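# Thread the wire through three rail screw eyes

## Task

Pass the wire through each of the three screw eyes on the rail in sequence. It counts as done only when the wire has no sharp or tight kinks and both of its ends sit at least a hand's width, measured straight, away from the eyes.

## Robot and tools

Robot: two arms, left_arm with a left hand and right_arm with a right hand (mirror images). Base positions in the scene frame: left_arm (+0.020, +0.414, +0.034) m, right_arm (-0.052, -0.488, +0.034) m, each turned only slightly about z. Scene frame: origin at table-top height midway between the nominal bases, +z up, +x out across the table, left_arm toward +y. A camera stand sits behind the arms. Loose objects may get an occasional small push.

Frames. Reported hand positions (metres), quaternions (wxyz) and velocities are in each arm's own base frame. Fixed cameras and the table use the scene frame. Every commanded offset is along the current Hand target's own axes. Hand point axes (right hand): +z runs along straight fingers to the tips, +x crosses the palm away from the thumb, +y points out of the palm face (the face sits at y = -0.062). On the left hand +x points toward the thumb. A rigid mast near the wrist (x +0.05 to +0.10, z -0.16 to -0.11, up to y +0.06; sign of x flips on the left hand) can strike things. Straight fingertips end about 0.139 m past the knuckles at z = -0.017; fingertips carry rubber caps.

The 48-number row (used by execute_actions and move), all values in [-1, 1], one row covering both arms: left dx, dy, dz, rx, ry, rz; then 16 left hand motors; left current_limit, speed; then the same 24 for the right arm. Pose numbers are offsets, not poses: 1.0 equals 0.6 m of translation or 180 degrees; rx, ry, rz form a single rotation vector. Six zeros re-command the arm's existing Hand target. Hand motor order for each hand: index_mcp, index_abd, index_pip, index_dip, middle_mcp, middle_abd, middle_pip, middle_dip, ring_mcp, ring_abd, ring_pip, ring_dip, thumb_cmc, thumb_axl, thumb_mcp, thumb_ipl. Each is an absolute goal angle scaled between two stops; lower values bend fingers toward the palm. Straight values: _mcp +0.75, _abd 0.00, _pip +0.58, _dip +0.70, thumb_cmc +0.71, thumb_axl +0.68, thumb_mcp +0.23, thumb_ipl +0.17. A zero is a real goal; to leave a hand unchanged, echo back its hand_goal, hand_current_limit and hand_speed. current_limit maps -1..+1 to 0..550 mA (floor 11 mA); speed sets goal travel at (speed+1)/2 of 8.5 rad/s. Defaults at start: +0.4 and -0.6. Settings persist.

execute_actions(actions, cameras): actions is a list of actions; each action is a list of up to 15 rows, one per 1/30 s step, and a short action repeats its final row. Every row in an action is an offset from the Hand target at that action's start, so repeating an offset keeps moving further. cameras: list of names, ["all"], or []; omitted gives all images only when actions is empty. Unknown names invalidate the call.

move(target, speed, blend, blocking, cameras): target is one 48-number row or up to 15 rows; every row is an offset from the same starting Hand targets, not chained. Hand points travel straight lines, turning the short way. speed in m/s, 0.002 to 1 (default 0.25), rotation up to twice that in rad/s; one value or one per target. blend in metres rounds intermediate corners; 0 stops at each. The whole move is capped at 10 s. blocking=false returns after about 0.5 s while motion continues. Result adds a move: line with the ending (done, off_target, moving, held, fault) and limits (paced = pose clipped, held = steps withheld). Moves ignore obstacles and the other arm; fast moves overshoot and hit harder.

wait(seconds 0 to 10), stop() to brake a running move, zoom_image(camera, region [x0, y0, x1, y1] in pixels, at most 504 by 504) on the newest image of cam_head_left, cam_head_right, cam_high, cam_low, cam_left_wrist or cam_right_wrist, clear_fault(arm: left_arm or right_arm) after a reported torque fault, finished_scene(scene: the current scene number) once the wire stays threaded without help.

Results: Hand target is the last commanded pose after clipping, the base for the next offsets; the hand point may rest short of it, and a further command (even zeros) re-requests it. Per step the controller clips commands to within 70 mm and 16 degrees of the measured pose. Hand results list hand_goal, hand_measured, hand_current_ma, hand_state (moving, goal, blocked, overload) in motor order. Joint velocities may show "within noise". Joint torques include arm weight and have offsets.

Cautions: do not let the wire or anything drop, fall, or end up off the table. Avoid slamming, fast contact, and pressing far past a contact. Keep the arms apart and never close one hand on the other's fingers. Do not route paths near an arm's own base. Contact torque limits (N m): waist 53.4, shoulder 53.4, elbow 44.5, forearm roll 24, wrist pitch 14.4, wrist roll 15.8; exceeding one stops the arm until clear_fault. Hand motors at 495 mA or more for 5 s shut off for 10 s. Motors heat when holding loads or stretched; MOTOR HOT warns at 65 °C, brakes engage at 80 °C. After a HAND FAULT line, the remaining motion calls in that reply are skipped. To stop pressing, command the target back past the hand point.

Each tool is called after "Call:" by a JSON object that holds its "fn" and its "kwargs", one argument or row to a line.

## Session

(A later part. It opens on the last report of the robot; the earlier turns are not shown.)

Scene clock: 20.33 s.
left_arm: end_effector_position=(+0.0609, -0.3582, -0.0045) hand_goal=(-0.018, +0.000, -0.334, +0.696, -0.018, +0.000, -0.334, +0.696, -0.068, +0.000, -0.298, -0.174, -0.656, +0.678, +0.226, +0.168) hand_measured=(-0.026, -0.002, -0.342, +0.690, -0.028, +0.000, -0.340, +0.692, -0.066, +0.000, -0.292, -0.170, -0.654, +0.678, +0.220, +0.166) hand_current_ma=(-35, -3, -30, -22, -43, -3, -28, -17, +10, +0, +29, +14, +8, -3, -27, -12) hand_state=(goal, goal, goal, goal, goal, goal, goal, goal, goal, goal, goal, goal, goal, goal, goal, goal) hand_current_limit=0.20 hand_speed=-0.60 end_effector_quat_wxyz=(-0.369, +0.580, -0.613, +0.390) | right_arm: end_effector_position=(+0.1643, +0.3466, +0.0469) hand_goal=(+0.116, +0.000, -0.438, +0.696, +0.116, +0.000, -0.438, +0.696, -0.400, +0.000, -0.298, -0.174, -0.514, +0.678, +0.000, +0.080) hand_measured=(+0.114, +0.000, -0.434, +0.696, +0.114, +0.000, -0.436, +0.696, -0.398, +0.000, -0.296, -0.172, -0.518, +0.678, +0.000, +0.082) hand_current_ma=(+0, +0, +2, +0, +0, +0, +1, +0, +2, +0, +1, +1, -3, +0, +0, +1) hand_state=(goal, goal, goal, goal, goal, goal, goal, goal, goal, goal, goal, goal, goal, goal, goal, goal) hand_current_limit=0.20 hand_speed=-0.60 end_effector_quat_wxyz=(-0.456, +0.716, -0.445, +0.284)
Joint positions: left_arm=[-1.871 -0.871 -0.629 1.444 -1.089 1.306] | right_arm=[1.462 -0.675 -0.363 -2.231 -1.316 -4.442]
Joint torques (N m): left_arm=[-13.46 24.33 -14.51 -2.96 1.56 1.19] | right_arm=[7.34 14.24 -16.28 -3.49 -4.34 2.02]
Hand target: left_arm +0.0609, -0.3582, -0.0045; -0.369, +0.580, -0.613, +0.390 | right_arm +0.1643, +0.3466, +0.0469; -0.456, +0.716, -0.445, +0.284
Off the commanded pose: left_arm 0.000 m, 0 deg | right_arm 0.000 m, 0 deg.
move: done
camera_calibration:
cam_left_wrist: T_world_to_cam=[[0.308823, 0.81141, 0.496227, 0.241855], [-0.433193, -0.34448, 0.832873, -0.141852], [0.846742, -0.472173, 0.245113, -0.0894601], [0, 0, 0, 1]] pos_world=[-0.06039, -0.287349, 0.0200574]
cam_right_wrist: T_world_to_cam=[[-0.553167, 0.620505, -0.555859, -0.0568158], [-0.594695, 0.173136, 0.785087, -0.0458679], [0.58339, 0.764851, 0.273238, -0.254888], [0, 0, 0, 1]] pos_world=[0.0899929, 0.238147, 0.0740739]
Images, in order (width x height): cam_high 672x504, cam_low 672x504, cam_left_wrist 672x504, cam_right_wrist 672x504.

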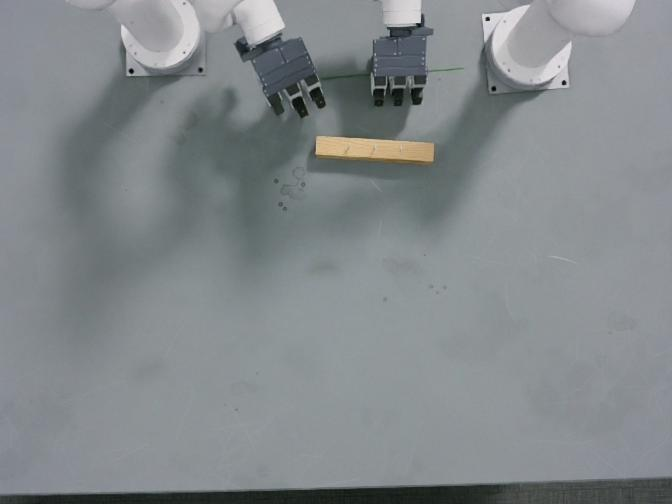

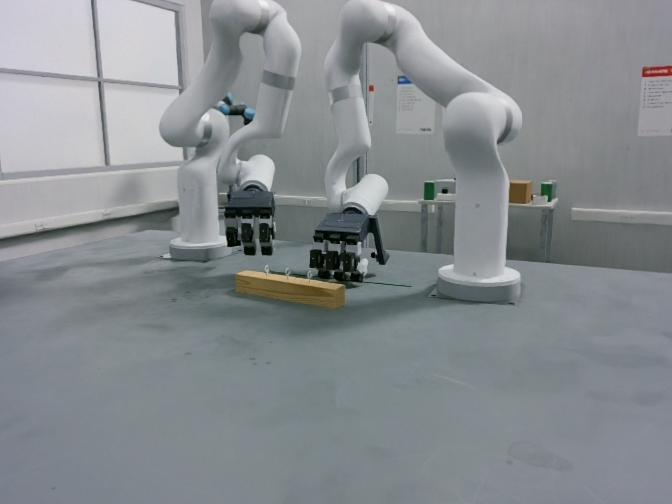

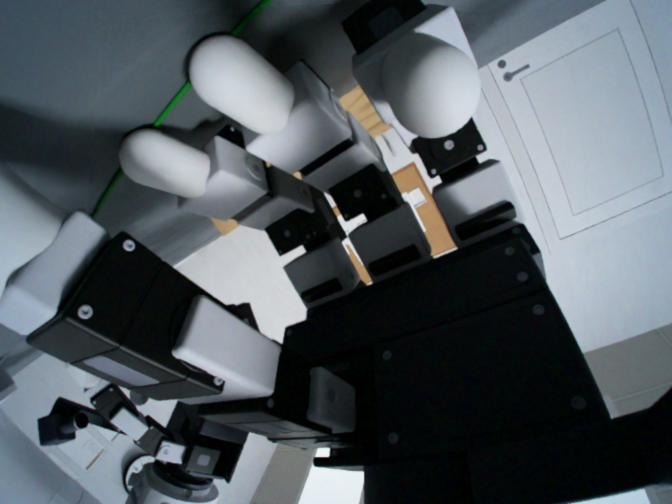

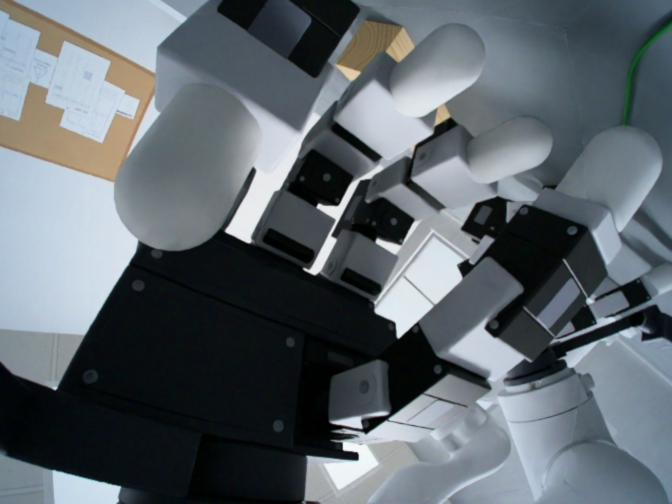

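Call:
{"fn": "move", "kwargs": {
  "target": [0,-0.0014,0.0030,0,0,0, -0.018,0,-0.334,0.696, -0.018,0,-0.334,0.696, -0.068,0,-0.299,-0.174, -0.657,0.677,0.226,0.168, 0.2,-0.6, 0,0,0,0,0,0, 0.115,0,-0.438,0.696, 0.115,0,-0.438,0.696, -0.40,0,-0.299,-0.174, -0.514,0.677,0.0,0.08, 0.2,-0.6],
  "speed": 0.01,
  "cameras": ["cam_low","cam_right_wrist","cam_high"]
}}

Call:
{"fn": "zoom_image", "kwargs": {
  "camera": "cam_low",
  "region": [255, 250, 305, 285]
}}

Call:
{"fn": "zoom_image", "kwargs": {
  "camera": "cam_right_wrist",
  "region": [560, 0, 672, 130]
}}

Call:
{"fn": "zoom_image", "kwargs": {
  "camera": "cam_high",
  "region": [300, 50, 480, 110]
}}

Scene clock: 23.97 s.
left_arm: end_effector_position=(+0.0628, -0.3582, -0.0045) hand_goal=(-0.018, +0.000, -0.334, +0.696, -0.018, +0.000, -0.334, +0.696, -0.068, +0.000, -0.298, -0.174, -0.656, +0.678, +0.226, +0.168) hand_measured=(-0.028, -0.002, -0.342, +0.690, -0.030, -0.002, -0.342, +0.692, -0.066, +0.000, -0.292, -0.170, -0.654, +0.678, +0.220, +0.166) hand_current_ma=(-45, -4, -36, -22, -56, -4, -30, -17, +10, +0, +29, +14, +8, -3, -27, -12) hand_state=(goal, goal, goal, goal, goal, goal, goal, goal, goal, goal, goal, goal, goal, goal, goal, goal) hand_current_limit=0.20 hand_speed=-0.60 end_effector_quat_wxyz=(-0.369, +0.580, -0.613, +0.390) | right_arm: end_effector_position=(+0.1643, +0.3466, +0.0469) hand_goal=(+0.116, +0.000, -0.438, +0.696, +0.116, +0.000, -0.438, +0.696, -0.400, +0.000, -0.298, -0.174, -0.514, +0.678, +0.000, +0.080) hand_measured=(+0.114, +0.000, -0.434, +0.696, +0.114, +0.000, -0.436, +0.696, -0.398, +0.000, -0.296, -0.172, -0.518, +0.678, +0.000, +0.082) hand_current_ma=(+0, +0, +2, +0, +0, +0, +1, +0, +2, +0, +1, +1, -3, +0, +0, +1) hand_state=(goal, goal, goal, goal, goal, goal, goal, goal, goal, goal, goal, goal, goal, goal, goal, goal) hand_current_limit=0.20 hand_speed=-0.60 end_effector_quat_wxyz=(-0.456, +0.716, -0.445, +0.284)
Joint positions: left_arm=[-1.865 -0.871 -0.628 1.45 -1.09 1.305] | right_arm=[1.462 -0.675 -0.363 -2.231 -1.316 -4.442]
Joint torques (N m): left_arm=[12.89 44.12 4.03 2.07 -4.26 -1.11] | right_arm=[7.75 16.33 -16.25 -3.01 -4.12 1.95]
Hand target: left_arm +0.0628, -0.3583, -0.0045; -0.369, +0.580, -0.613, +0.390 | right_arm +0.1643, +0.3466, +0.0469; -0.456, +0.716, -0.445, +0.284
Off the commanded pose: left_arm 0.000 m, 0 deg | right_arm 0.000 m, 0 deg.
move: done
camera_calibration:
cam_right_wrist: T_world_to_cam=[[-0.553167, 0.620505, -0.555859, -0.0568158], [-0.594695, 0.173136, 0.785087, -0.0458679], [0.58339, 0.764851, 0.273238, -0.254888], [0, 0, 0, 1]] pos_world=[0.0899929, 0.238147, 0.0740739]
Images, in order (width x height): cam_high 672x504, cam_low 672x504, cam_right_wrist 672x504.

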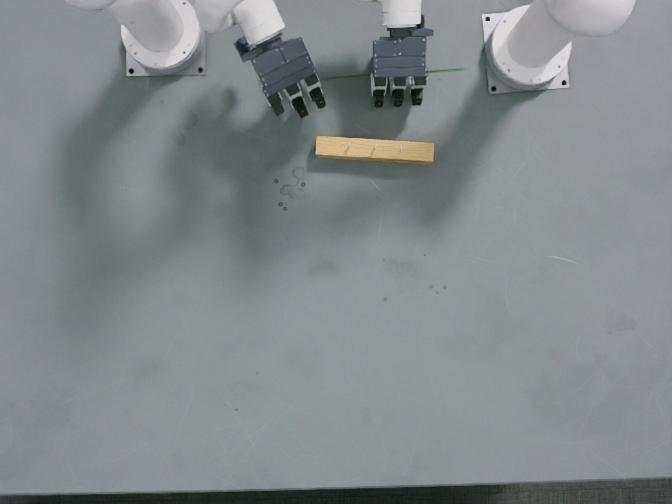

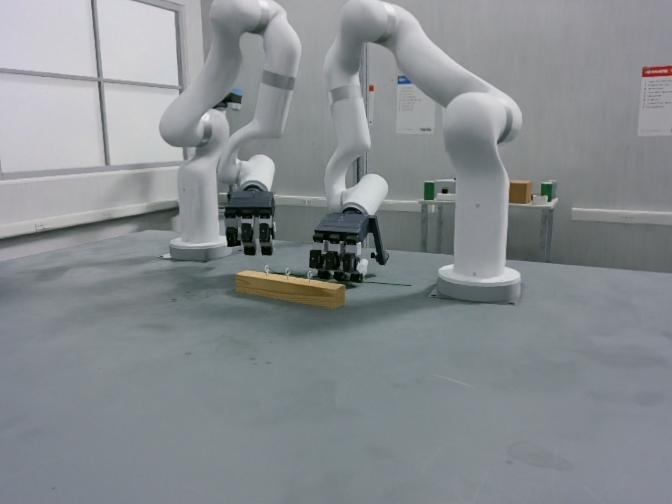

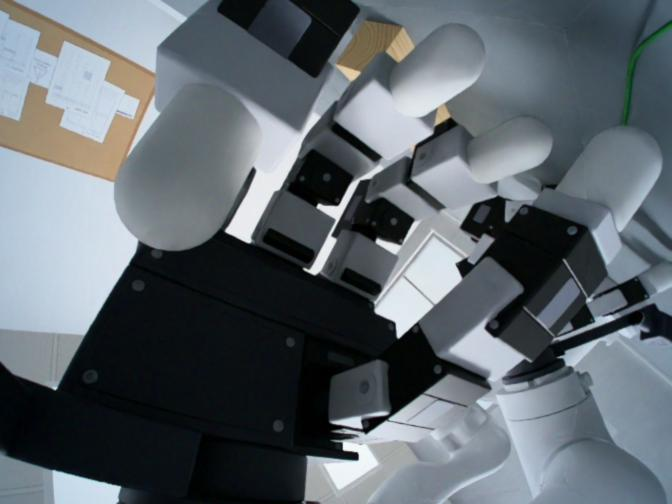

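Scaled by 10.080 from the camera's 672x504 image, which has a finer 960x720 frame.

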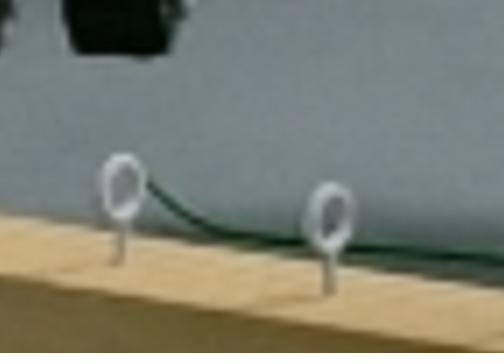

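Scaled by 3.877 from the camera's 672x504 image, which has a finer 960x720 frame.

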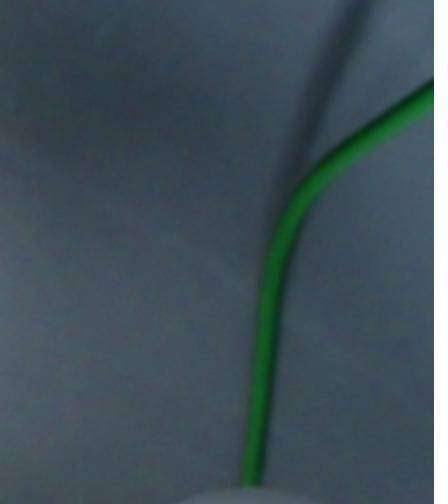

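Scaled by 2.800 from the camera's 672x504 image, which has a finer 960x720 frame.

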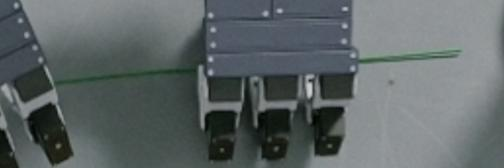

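Call:
{"fn": "move", "kwargs": {
  "target": [0,-0.0009,0.0018,0,0,0, -0.018,0,-0.334,0.696, -0.018,0,-0.334,0.696, -0.068,0,-0.299,-0.174, -0.657,0.677,0.226,0.168, 0.2,-0.6, 0,0,0,0,0,0, 0.115,0,-0.438,0.696, 0.115,0,-0.438,0.696, -0.40,0,-0.299,-0.174, -0.514,0.677,0.0,0.08, 0.2,-0.6],
  "speed": 0.01,
  "cameras": ["cam_low","cam_right_wrist","cam_high"]
}}

Call:
{"fn": "zoom_image", "kwargs": {
  "camera": "cam_low",
  "region": [255, 250, 305, 285]
}}

Call:
{"fn": "zoom_image", "kwargs": {
  "camera": "cam_right_wrist",
  "region": [560, 0, 672, 130]
}}

Call:
{"fn": "zoom_image", "kwargs": {
  "camera": "cam_high",
  "region": [300, 50, 480, 110]
}}

Scene clock: 24.97 s.
left_arm: end_effector_position=(+0.0640, -0.3583, -0.0044) hand_goal=(-0.018, +0.000, -0.334, +0.696, -0.018, +0.000, -0.334, +0.696, -0.068, +0.000, -0.298, -0.174, -0.656, +0.678, +0.226, +0.168) hand_measured=(-0.028, -0.002, -0.344, +0.690, -0.032, -0.002, -0.342, +0.692, -0.066, +0.000, -0.292, -0.170, -0.654, +0.678, +0.220, +0.166) hand_current_ma=(-45, -4, -42, -22, -64, -4, -30, -17, +10, +0, +29, +14, +8, -3, -27, -12) hand_state=(goal, goal, goal, goal, goal, goal, goal, goal, goal, goal, goal, goal, goal, goal, goal, goal) hand_current_limit=0.20 hand_speed=-0.60 end_effector_quat_wxyz=(-0.369, +0.580, -0.613, +0.390) | right_arm: end_effector_position=(+0.1643, +0.3466, +0.0469) hand_goal=(+0.116, +0.000, -0.438, +0.696, +0.116, +0.000, -0.438, +0.696, -0.400, +0.000, -0.298, -0.174, -0.514, +0.678, +0.000, +0.080) hand_measured=(+0.114, +0.000, -0.434, +0.696, +0.114, +0.000, -0.436, +0.696, -0.398, +0.000, -0.296, -0.172, -0.518, +0.678, +0.000, +0.082) hand_current_ma=(+0, +0, +2, +0, +0, +0, +1, +0, +2, +0, +1, +1, -3, +0, +0, +1) hand_state=(goal, goal, goal, goal, goal, goal, goal, goal, goal, goal, goal, goal, goal, goal, goal, goal) hand_current_limit=0.20 hand_speed=-0.60 end_effector_quat_wxyz=(-0.456, +0.716, -0.445, +0.284)
Joint positions: left_arm=[-1.862 -0.871 -0.627 1.453 -1.091 1.304] | right_arm=[1.462 -0.675 -0.363 -2.231 -1.316 -4.442]
Joint torques (N m): left_arm=[11.79 62.19 2.76 1.81 -4.36 -1.11] | right_arm=[8.2 14.53 -16.4 -2.86 -4.03 1.99]
Hand target: left_arm +0.0640, -0.3583, -0.0044; -0.369, +0.580, -0.613, +0.390 | right_arm +0.1643, +0.3466, +0.0469; -0.456, +0.716, -0.445, +0.284
Off the commanded pose: left_arm 0.000 m, 0 deg | right_arm 0.000 m, 0 deg.
move: done
camera_calibration:
cam_right_wrist: T_world_to_cam=[[-0.553167, 0.620505, -0.555859, -0.0568158], [-0.594695, 0.173136, 0.785087, -0.0458679], [0.58339, 0.764851, 0.273238, -0.254888], [0, 0, 0, 1]] pos_world=[0.0899929, 0.238147, 0.0740739]
Images, in order (width x height): cam_high 672x504, cam_low 672x504, cam_right_wrist 672x504.

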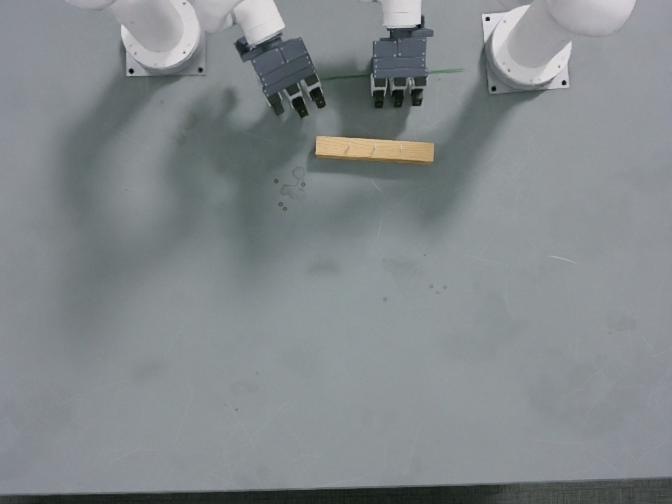

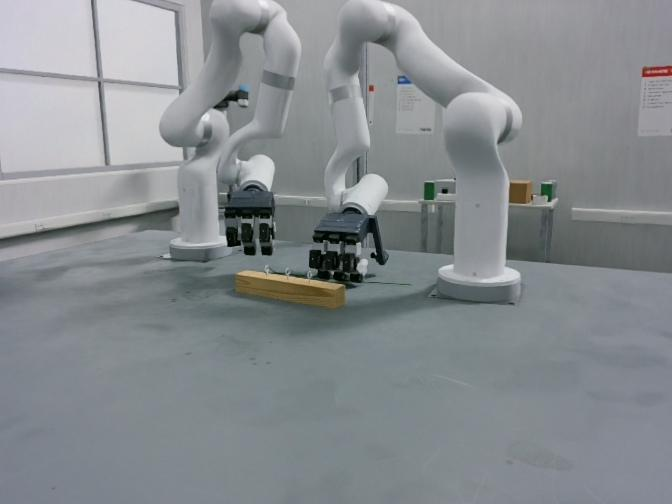

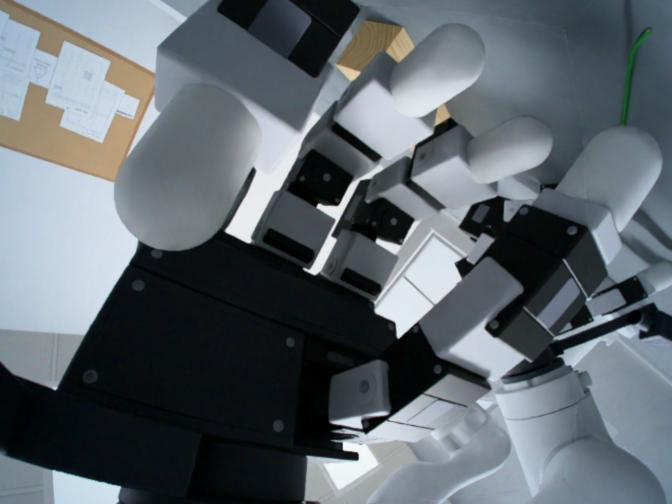

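Scaled by 10.080 from the camera's 672x504 image, which has a finer 960x720 frame.

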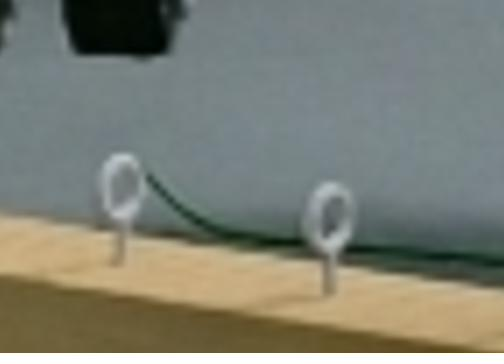

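Scaled by 3.877 from the camera's 672x504 image, which has a finer 960x720 frame.

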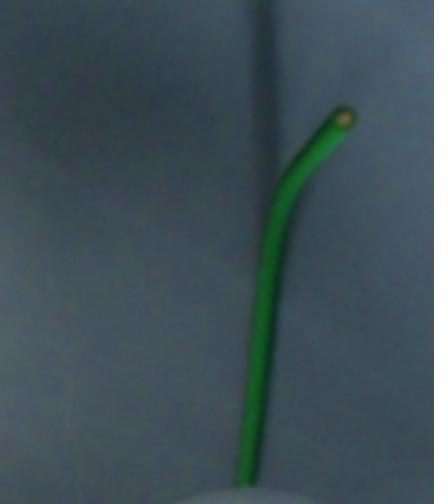

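Scaled by 2.800 from the camera's 672x504 image, which has a finer 960x720 frame.

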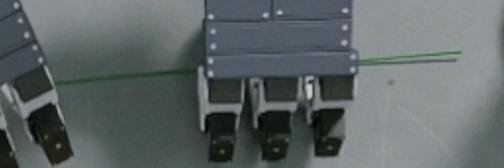

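Call:
{"fn": "move", "kwargs": {
  "target": [0,-0.0005,0.0011,0,0,0, -0.018,0,-0.334,0.696, -0.018,0,-0.334,0.696, -0.068,0,-0.299,-0.174, -0.657,0.677,0.226,0.168, 0.2,-0.6, 0.0037,0.0428,0.0302,0,0,0, 0.115,0,-0.438,0.696, 0.115,0,-0.438,0.696, -0.40,0,-0.299,-0.174, -0.514,0.677,0.0,0.08, 0.2,-0.6],
  "speed": 0.05,
  "cameras": ["cam_low","cam_right_wrist","cam_high"]
}}

Call:
{"fn": "zoom_image", "kwargs": {
  "camera": "cam_low",
  "region": [235, 235, 305, 285]
}}

Call:
{"fn": "zoom_image", "kwargs": {
  "camera": "cam_right_wrist",
  "region": [440, 0, 672, 200]
}}

Scene clock: 27.83 s.
left_arm: end_effector_position=(+0.0648, -0.3584, -0.0044) hand_goal=(-0.018, +0.000, -0.334, +0.696, -0.018, +0.000, -0.334, +0.696, -0.068, +0.000, -0.298, -0.174, -0.656, +0.678, +0.226, +0.168) hand_measured=(-0.028, -0.002, -0.346, +0.690, -0.034, -0.002, -0.342, +0.692, -0.066, +0.000, -0.292, -0.170, -0.654, +0.678, +0.220, +0.166) hand_current_ma=(-45, -4, -48, -22, -71, -4, -30, -17, +10, +0, +29, +14, +8, -3, -27, -12) hand_state=(goal, goal, goal, goal, goal, goal, goal, goal, goal, goal, goal, goal, goal, goal, goal, goal) hand_current_limit=0.20 hand_speed=-0.60 end_effector_quat_wxyz=(-0.369, +0.580, -0.613, +0.390) | right_arm: end_effector_position=(+0.1703, +0.3471, +0.0160) hand_goal=(+0.116, +0.000, -0.438, +0.696, +0.116, +0.000, -0.438, +0.696, -0.400, +0.000, -0.298, -0.174, -0.514, +0.678, +0.000, +0.080) hand_measured=(+0.114, +0.000, -0.434, +0.696, +0.114, +0.000, -0.436, +0.696, -0.398, +0.000, -0.296, -0.172, -0.518, +0.678, +0.000, +0.082) hand_current_ma=(+0, +0, +2, +0, +0, +0, +1, +0, +2, +0, +1, +1, -2, +0, +0, +1) hand_state=(goal, goal, goal, goal, goal, goal, goal, goal, goal, goal, goal, goal, goal, goal, goal, goal) hand_current_limit=0.20 hand_speed=-0.60 end_effector_quat_wxyz=(-0.456, +0.716, -0.445, +0.284)
Joint positions: left_arm=[-1.86 -0.871 -0.627 1.456 -1.091 1.304] | right_arm=[1.439 -0.795 -0.408 -2.265 -1.368 -4.388]
Joint torques (N m): left_arm=[12.74 61.47 3.87 1.15 -4.23 -1.17] | right_arm=[-4.42 17.91 -14.53 -3.09 -4.36 2.06]
Hand target: left_arm +0.0648, -0.3584, -0.0044; -0.369, +0.580, -0.613, +0.390 | right_arm +0.1703, +0.3471, +0.0160; -0.456, +0.716, -0.445, +0.284
Off the commanded pose: left_arm 0.000 m, 0 deg | right_arm 0.000 m, 0 deg.
move: done
camera_calibration:
cam_right_wrist: T_world_to_cam=[[-0.553167, 0.620505, -0.555859, -0.070921], [-0.594695, 0.173136, 0.785087, -0.0181098], [0.58339, 0.764851, 0.273238, -0.250251], [0, 0, 0, 1]] pos_world=[0.0959929, 0.238547, 0.0431739]
Images, in order (width x height): cam_high 672x504, cam_low 672x504, cam_right_wrist 672x504.

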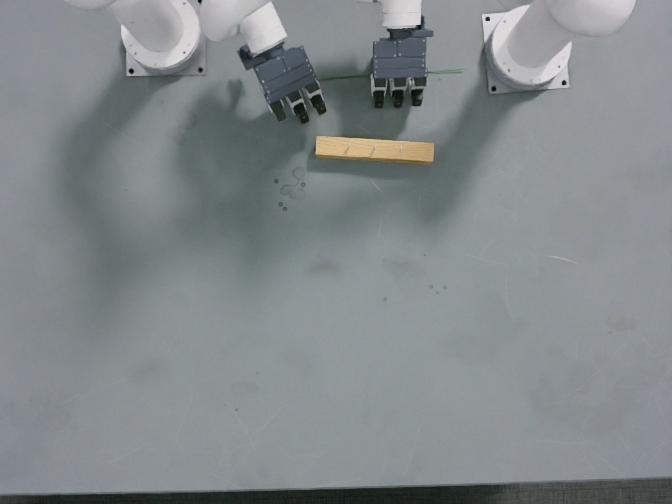

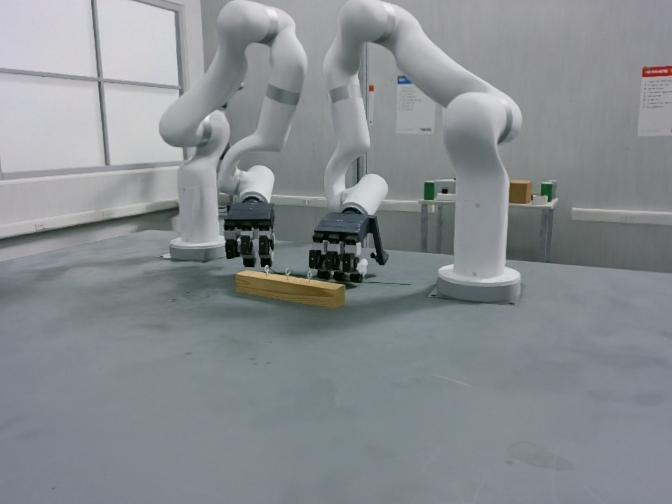

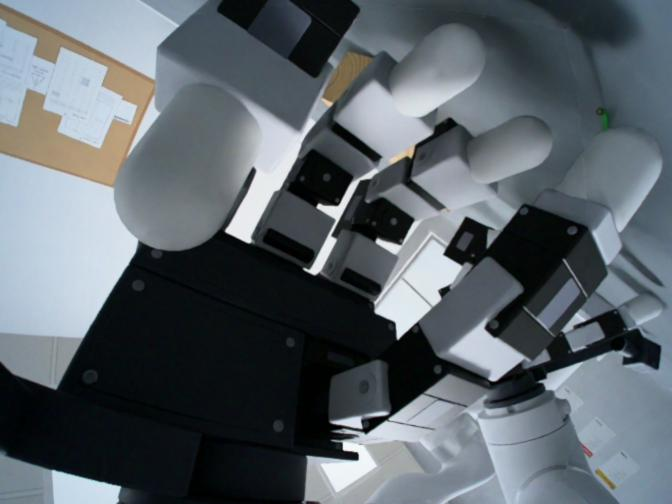

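Scaled by 7.200 from the camera's 672x504 image, which has a finer 960x720 frame.

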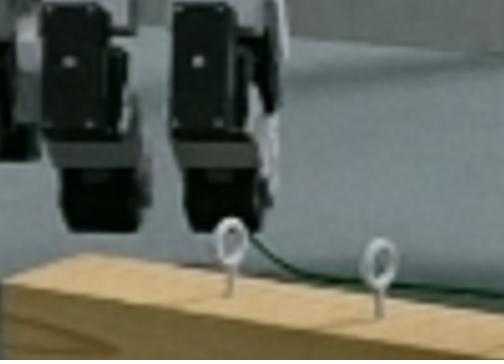

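Scaled by 2.172 from the camera's 672x504 image, which has a finer 960x720 frame.

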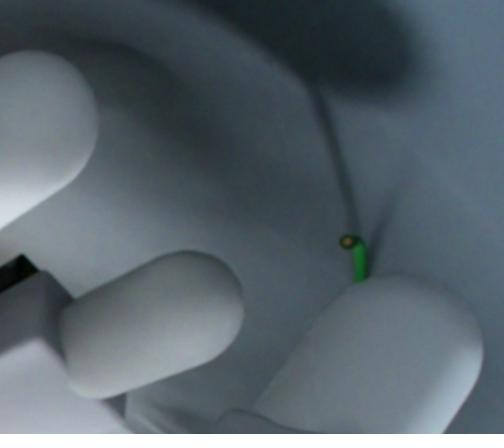

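Call:
{"fn": "move", "kwargs": {
  "target": [0,0,0,0,0,0, -0.018,0,-0.334,0.696, -0.018,0,-0.334,0.696, -0.068,0,-0.299,-0.174, -0.657,0.677,0.226,0.168, 0.2,-0.6, 0,0.0302,0.0141,0,0,0, 0.115,0,-0.438,0.696, 0.115,0,-0.438,0.696, -0.40,0,-0.299,-0.174, -0.514,0.677,0.0,0.08, 0.2,-0.6],
  "speed": 0.04,
  "cameras": ["cam_low","cam_right_wrist","cam_high"]
}}

Call:
{"fn": "zoom_image", "kwargs": {
  "camera": "cam_low",
  "region": [235, 235, 305, 285]
}}

Call:
{"fn": "zoom_image", "kwargs": {
  "camera": "cam_right_wrist",
  "region": [440, 0, 672, 200]
}}

Scene clock: 29.33 s.
left_arm: end_effector_position=(+0.0648, -0.3584, -0.0044) hand_goal=(-0.018, +0.000, -0.334, +0.696, -0.018, +0.000, -0.334, +0.696, -0.068, +0.000, -0.298, -0.174, -0.656, +0.678, +0.226, +0.168) hand_measured=(-0.028, -0.002, -0.346, +0.690, -0.034, -0.002, -0.342, +0.692, -0.066, +0.000, -0.292, -0.170, -0.654, +0.678, +0.220, +0.166) hand_current_ma=(-45, -4, -48, -22, -71, -4, -30, -17, +10, +0, +29, +14, +8, -3, -27, -12) hand_state=(goal, goal, goal, goal, goal, goal, goal, goal, goal, goal, goal, goal, goal, goal, goal, goal) hand_current_limit=0.20 hand_speed=-0.60 end_effector_quat_wxyz=(-0.369, +0.580, -0.613, +0.390) | right_arm: end_effector_position=(+0.1703, +0.3471, -0.0040) hand_goal=(+0.116, +0.000, -0.438, +0.696, +0.116, +0.000, -0.438, +0.696, -0.400, +0.000, -0.298, -0.174, -0.514, +0.678, +0.000, +0.080) hand_measured=(+0.114, +0.000, -0.436, +0.696, +0.114, +0.000, -0.436, +0.696, -0.398, +0.000, -0.296, -0.172, -0.518, +0.678, +0.000, +0.082) hand_current_ma=(+0, +0, +1, +0, +0, +0, +1, +0, +2, +0, +1, +1, -2, +0, +0, +1) hand_state=(goal, goal, goal, goal, goal, goal, goal, goal, goal, goal, goal, goal, goal, goal, goal, goal) hand_current_limit=0.20 hand_speed=-0.60 end_effector_quat_wxyz=(-0.456, +0.716, -0.445, +0.284)
Joint positions: left_arm=[-1.86 -0.871 -0.627 1.456 -1.091 1.304] | right_arm=[1.439 -0.869 -0.439 -2.271 -1.396 -4.354]
Joint torques (N m): left_arm=[11.01 61.08 3.41 1.67 -4.36 -1.25] | right_arm=[-5.25 17.14 -13.03 -2.86 -4.31 2.03]
Hand target: left_arm +0.0648, -0.3584, -0.0044; -0.369, +0.580, -0.613, +0.390 | right_arm +0.1703, +0.3471, -0.0040; -0.456, +0.716, -0.445, +0.284
Off the commanded pose: left_arm 0.000 m, 0 deg | right_arm 0.000 m, 0 deg.
move: done
camera_calibration:
cam_right_wrist: T_world_to_cam=[[-0.553167, 0.620505, -0.555859, -0.0820382], [-0.594695, 0.173136, 0.785087, -0.00240809], [0.58339, 0.764851, 0.273238, -0.244786], [0, 0, 0, 1]] pos_world=[0.0959929, 0.238547, 0.0231739]
Images, in order (width x height): cam_high 672x504, cam_low 672x504, cam_right_wrist 672x504.

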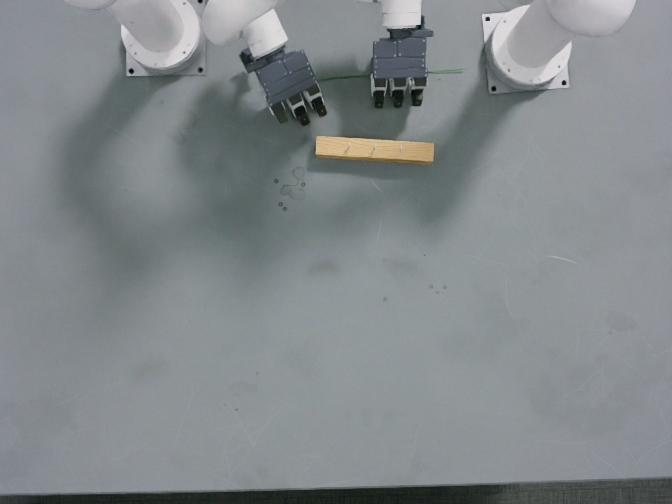

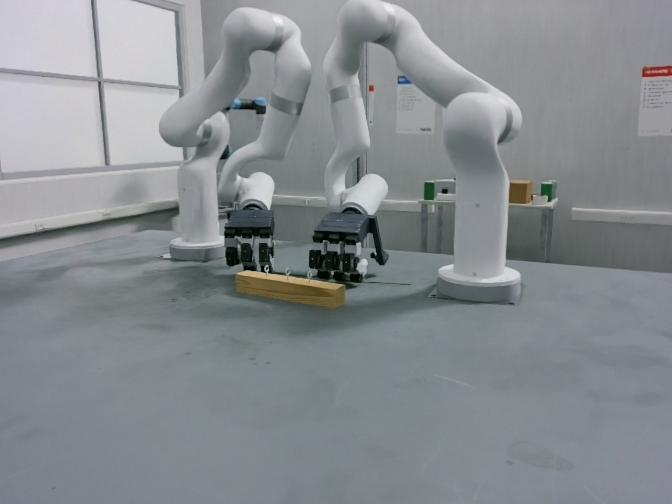

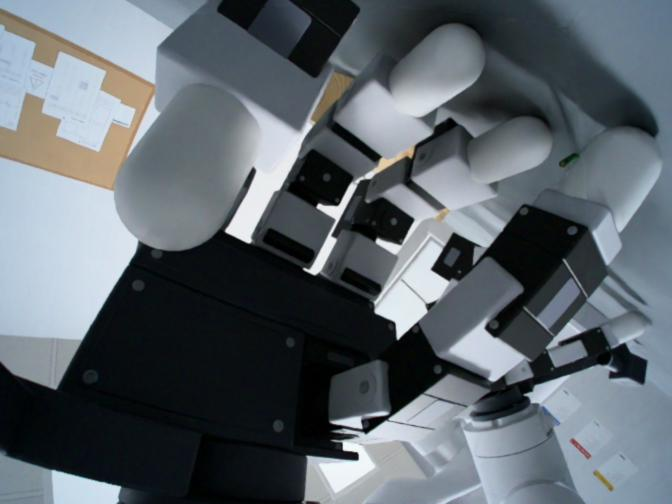

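Scaled by 7.200 from the camera's 672x504 image, which has a finer 960x720 frame.

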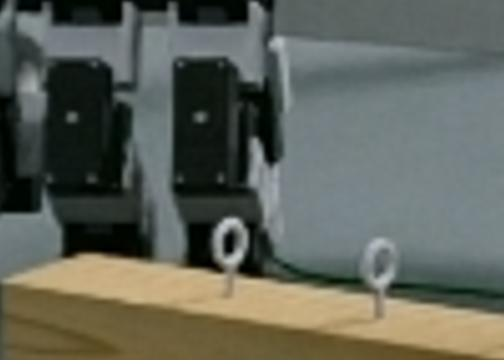

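Scaled by 2.172 from the camera's 672x504 image, which has a finer 960x720 frame.

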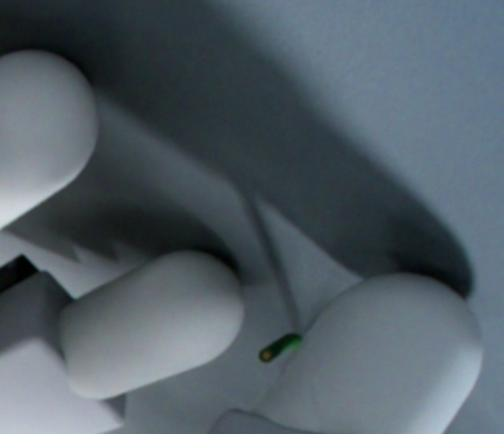

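Call:
{"fn": "move", "kwargs": {
  "target": [
    [0,0,0,0,0,0, -0.018,0,-0.334,0.696, -0.018,0,-0.334,0.696, -0.068,0,-0.299,-0.174, -0.657,0.677,0.226,0.168, 0.2,-0.6, 0,-0.0039,0.0083,0,0,0, 0.115,0,-0.438,0.696, 0.115,0,-0.438,0.696, -0.40,0,-0.299,-0.174, -0.514,0.677,0.0,0.08, 0.2,-0.7],
    [0,0,0,0,0,0, -0.018,0,-0.334,0.696, -0.018,0,-0.334,0.696, -0.068,0,-0.299,-0.174, -0.657,0.677,0.226,0.168, 0.2,-0.6, 0,-0.0039,0.0083,0,0,0, -0.234,0,-0.124,0.696, 0.115,0,-0.438,0.696, -0.40,0,-0.299,-0.174, -0.514,0.677,0.0,0.08, 0.25,-0.8]
  ],
  "speed": 0.04,
  "cameras": ["cam_low","cam_right_wrist","cam_high"]
}}

Call:
{"fn": "zoom_image", "kwargs": {
  "camera": "cam_right_wrist",
  "region": [440, 0, 672, 200]
}}

Scene clock: 31.43 s.
left_arm: end_effector_position=(+0.0648, -0.3584, -0.0044) hand_goal=(-0.018, +0.000, -0.334, +0.696, -0.018, +0.000, -0.334, +0.696, -0.068, +0.000, -0.298, -0.174, -0.656, +0.678, +0.226, +0.168) hand_measured=(-0.028, +0.000, -0.346, +0.690, -0.030, -0.002, -0.342, +0.692, -0.066, +0.000, -0.292, -0.170, -0.654, +0.678, +0.220, +0.166) hand_current_ma=(-45, -3, -48, -22, -59, -3, -30, -17, +10, +0, +29, +14, +8, -3, -27, -12) hand_state=(goal, goal, goal, goal, goal, goal, goal, goal, goal, goal, goal, goal, goal, goal, goal, goal) hand_current_limit=0.20 hand_speed=-0.60 end_effector_quat_wxyz=(-0.369, +0.580, -0.613, +0.390) | right_arm: end_effector_position=(+0.1753, +0.3496, -0.0039) hand_goal=(-0.234, +0.000, -0.124, +0.696, +0.116, +0.000, -0.438, +0.696, -0.400, +0.000, -0.298, -0.174, -0.514, +0.678, +0.000, +0.080) hand_measured=(-0.164, +0.002, -0.162, +0.686, +0.114, +0.000, -0.436, +0.696, -0.398, +0.000, -0.296, -0.172, -0.514, +0.678, +0.010, +0.086) hand_current_ma=(+184, +0, -68, -10, -1, +0, +1, +0, +2, +0, +1, +1, +0, +0, +15, +6) hand_state=(blocked, goal, blocked, goal, goal, goal, goal, goal, goal, goal, goal, goal, goal, goal, goal, goal) hand_current_limit=0.25 hand_speed=-0.80 end_effector_quat_wxyz=(-0.456, +0.716, -0.445, +0.284)
Joint positions: left_arm=[-1.86 -0.871 -0.627 1.456 -1.091 1.304] | right_arm=[1.421 -0.868 -0.446 -2.285 -1.397 -4.364]
Joint torques (N m): left_arm=[9.67 61.28 3.06 1.74 -3.04 -1.03] | right_arm=[-2.58 33.36 -5.07 -3.37 2.41 -1.73]
Hand target: left_arm +0.0648, -0.3584, -0.0044; -0.369, +0.580, -0.613, +0.390 | right_arm +0.1753, +0.3495, -0.0040; -0.456, +0.716, -0.445, +0.284
Off the commanded pose: left_arm 0.000 m, 0 deg | right_arm 0.000 m, 0 deg.
move: done
camera_calibration:
cam_right_wrist: T_world_to_cam=[[-0.55304, 0.62063, -0.555846, -0.0808666], [-0.594881, 0.172951, 0.784987, 0.00019788], [0.583321, 0.764792, 0.273552, -0.249602], [0, 0, 0, 1]] pos_world=[0.100993, 0.241047, 0.0231744]
Images, in order (width x height): cam_high 672x504, cam_low 672x504, cam_right_wrist 672x504.

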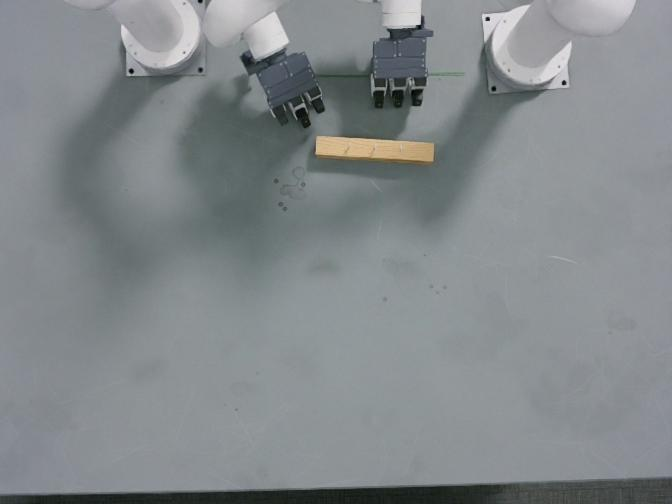

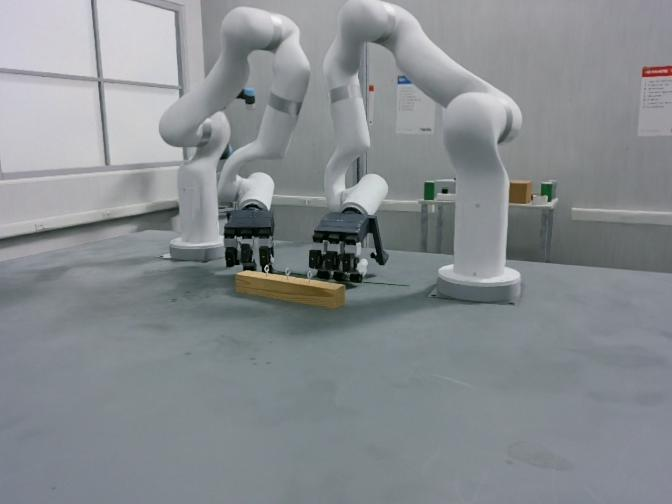

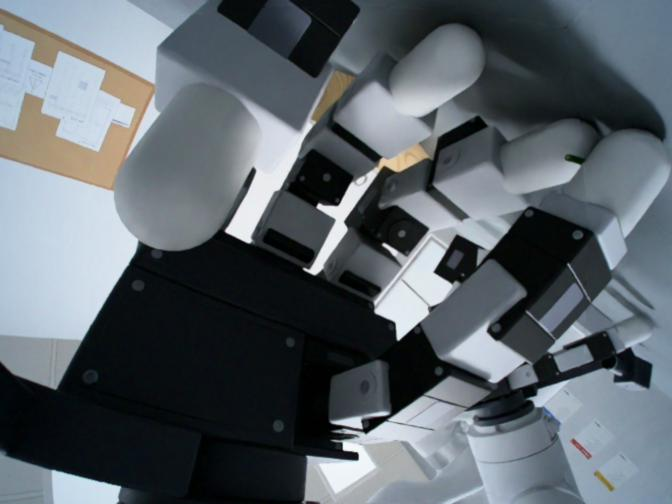

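Scaled by 2.172 from the camera's 672x504 image, which has a finer 960x720 frame.

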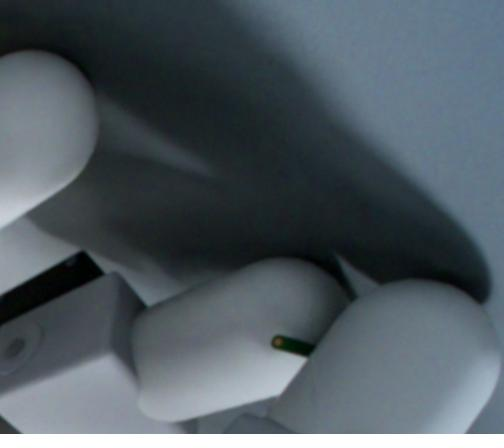

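Call:
{"fn": "move", "kwargs": {
  "target": [
    [0,0,0,0,0,0, -0.018,0,-0.334,0.696, -0.018,0,-0.334,0.696, -0.068,0,-0.299,-0.174, -0.657,0.677,0.226,0.168, 0.2,-0.6, 0,0,0,0,0,0, -0.32,0,-0.10,0.696, 0.115,0,-0.438,0.696, -0.40,0,-0.299,-0.174, -0.514,0.677,-0.10,0.02, 0.25,-0.8],
    [0,-0.0453,-0.0211,0,0,0, -0.018,0,-0.334,0.696, -0.018,0,-0.334,0.696, -0.068,0,-0.299,-0.174, -0.657,0.677,0.226,0.168, 0.2,-0.6, 0,0,0,0,0,0, -0.32,0,-0.10,0.696, 0.115,0,-0.438,0.696, -0.40,0,-0.299,-0.174, -0.514,0.677,-0.10,0.02, 0.25,-0.8],
    [0,-0.0906,-0.0423,0,0,0, 0.115,0,-0.438,0.696, 0.115,0,-0.438,0.696, -0.068,0,-0.299,-0.174, -0.657,0.677,0.226,0.168, 0.2,-0.6, 0,-0.0604,-0.0282,0,0,0, -0.32,0,-0.10,0.696, 0.115,0,-0.438,0.696, -0.40,0,-0.299,-0.174, -0.514,0.677,-0.10,0.02, 0.25,-0.8]
  ],
  "speed": 0.05,
  "cameras": ["cam_low","cam_right_wrist","cam_high","cam_left_wrist"]
}}

Call:
{"fn": "zoom_image", "kwargs": {
  "camera": "cam_right_wrist",
  "region": [440, 0, 672, 200]
}}

Call:
{"fn": "zoom_image", "kwargs": {
  "camera": "cam_low",
  "region": [220, 210, 420, 310]
}}

Scene clock: 35.17 s.
left_arm: end_effector_position=(+0.0648, -0.3584, +0.0556) hand_goal=(+0.116, +0.000, -0.438, +0.696, +0.116, +0.000, -0.438, +0.696, -0.068, +0.000, -0.298, -0.174, -0.656, +0.678, +0.226, +0.168) hand_measured=(+0.112, +0.000, -0.430, +0.694, +0.110, -0.002, -0.430, +0.694, -0.066, +0.000, -0.292, -0.170, -0.654, +0.678, +0.220, +0.166) hand_current_ma=(-21, -2, +31, -10, -25, -3, +30, -8, +10, +0, +29, +14, +8, -3, -27, -12) hand_state=(goal, goal, goal, goal, goal, goal, goal, goal, goal, goal, goal, goal, goal, goal, goal, goal) hand_current_limit=0.20 hand_speed=-0.60 end_effector_quat_wxyz=(-0.369, +0.580, -0.613, +0.390) | right_arm: end_effector_position=(+0.1752, +0.3495, +0.0360) hand_goal=(-0.320, +0.000, -0.100, +0.696, +0.116, +0.000, -0.438, +0.696, -0.400, +0.000, -0.298, -0.174, -0.514, +0.678, -0.100, +0.020) hand_measured=(-0.192, +0.002, -0.072, +0.706, +0.114, +0.000, -0.436, +0.696, -0.398, +0.000, -0.296, -0.172, -0.516, +0.678, -0.020, +0.074) hand_current_ma=(+344, +0, +43, +9, -1, +0, +1, +0, +2, +0, +1, +1, -1, +0, +298, +173) hand_state=(blocked, goal, blocked, goal, goal, goal, goal, goal, goal, goal, goal, goal, goal, goal, blocked, blocked) hand_current_limit=0.25 hand_speed=-0.80 end_effector_quat_wxyz=(-0.456, +0.716, -0.445, +0.284)
Joint positions: left_arm=[-1.86 -0.681 -0.555 1.396 -1.108 1.435] | right_arm=[1.421 -0.718 -0.387 -2.271 -1.338 -4.435]
Joint torques (N m): left_arm=[-14 60.71 0.5 -2.85 -4.12 0.98] | right_arm=[7.33 41.24 7.25 3.66 0.71 -1.51]
Hand target: left_arm +0.0648, -0.3584, +0.0556; -0.369, +0.580, -0.613, +0.390 | right_arm +0.1752, +0.3495, +0.0360; -0.456, +0.716, -0.445, +0.284
Off the commanded pose: left_arm 0.000 m, 0 deg | right_arm 0.000 m, 0 deg.
move: done
camera_calibration:
cam_left_wrist: T_world_to_cam=[[0.308823, 0.81141, 0.496227, 0.211039], [-0.433193, -0.34448, 0.832873, -0.190204], [0.846742, -0.472173, 0.245113, -0.107564], [0, 0, 0, 1]] pos_world=[-0.05649, -0.287549, 0.0800574]
cam_right_wrist: T_world_to_cam=[[-0.553167, 0.620505, -0.555859, -0.0586446], [-0.594695, 0.173136, 0.785087, -0.0313304], [0.58339, 0.764851, 0.273238, -0.260487], [0, 0, 0, 1]] pos_world=[0.100893, 0.241047, 0.0631739]
Images, in order (width x height): cam_high 672x504, cam_low 672x504, cam_left_wrist 672x504, cam_right_wrist 672x504.

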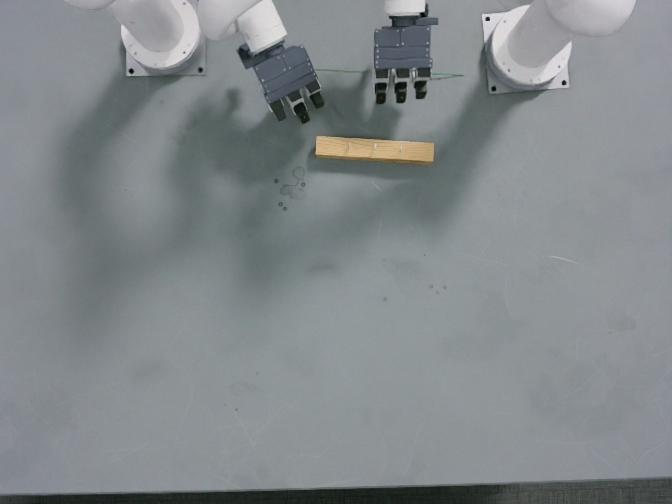

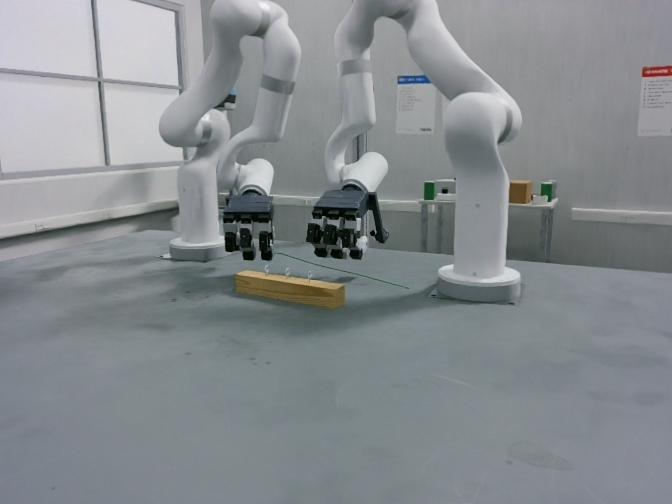

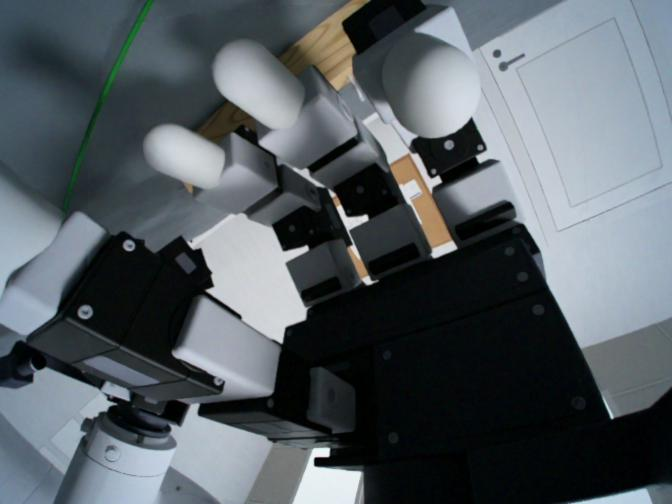

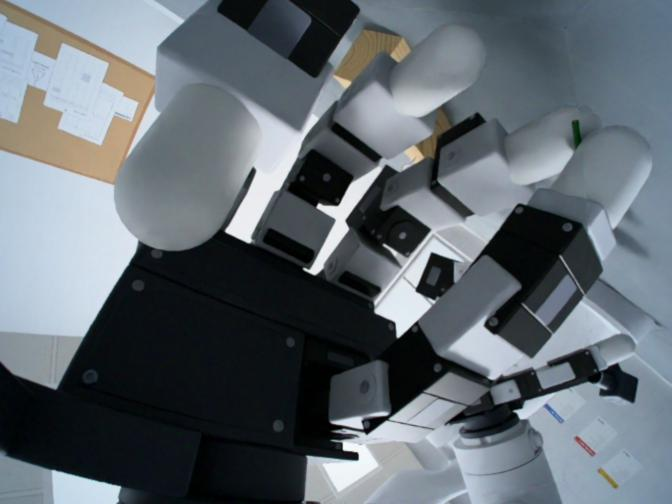

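Scaled by 2.172 from the camera's 672x504 image, which has a finer 960x720 frame.

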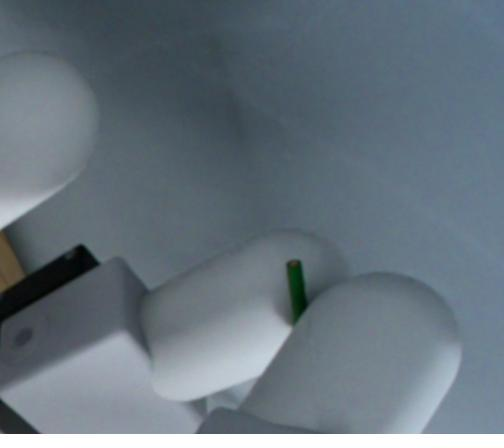

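Scaled by 2.520 from the camera's 672x504 image, which has a finer 960x720 frame.

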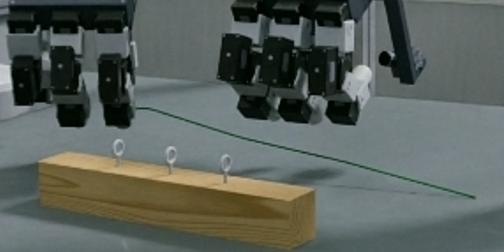

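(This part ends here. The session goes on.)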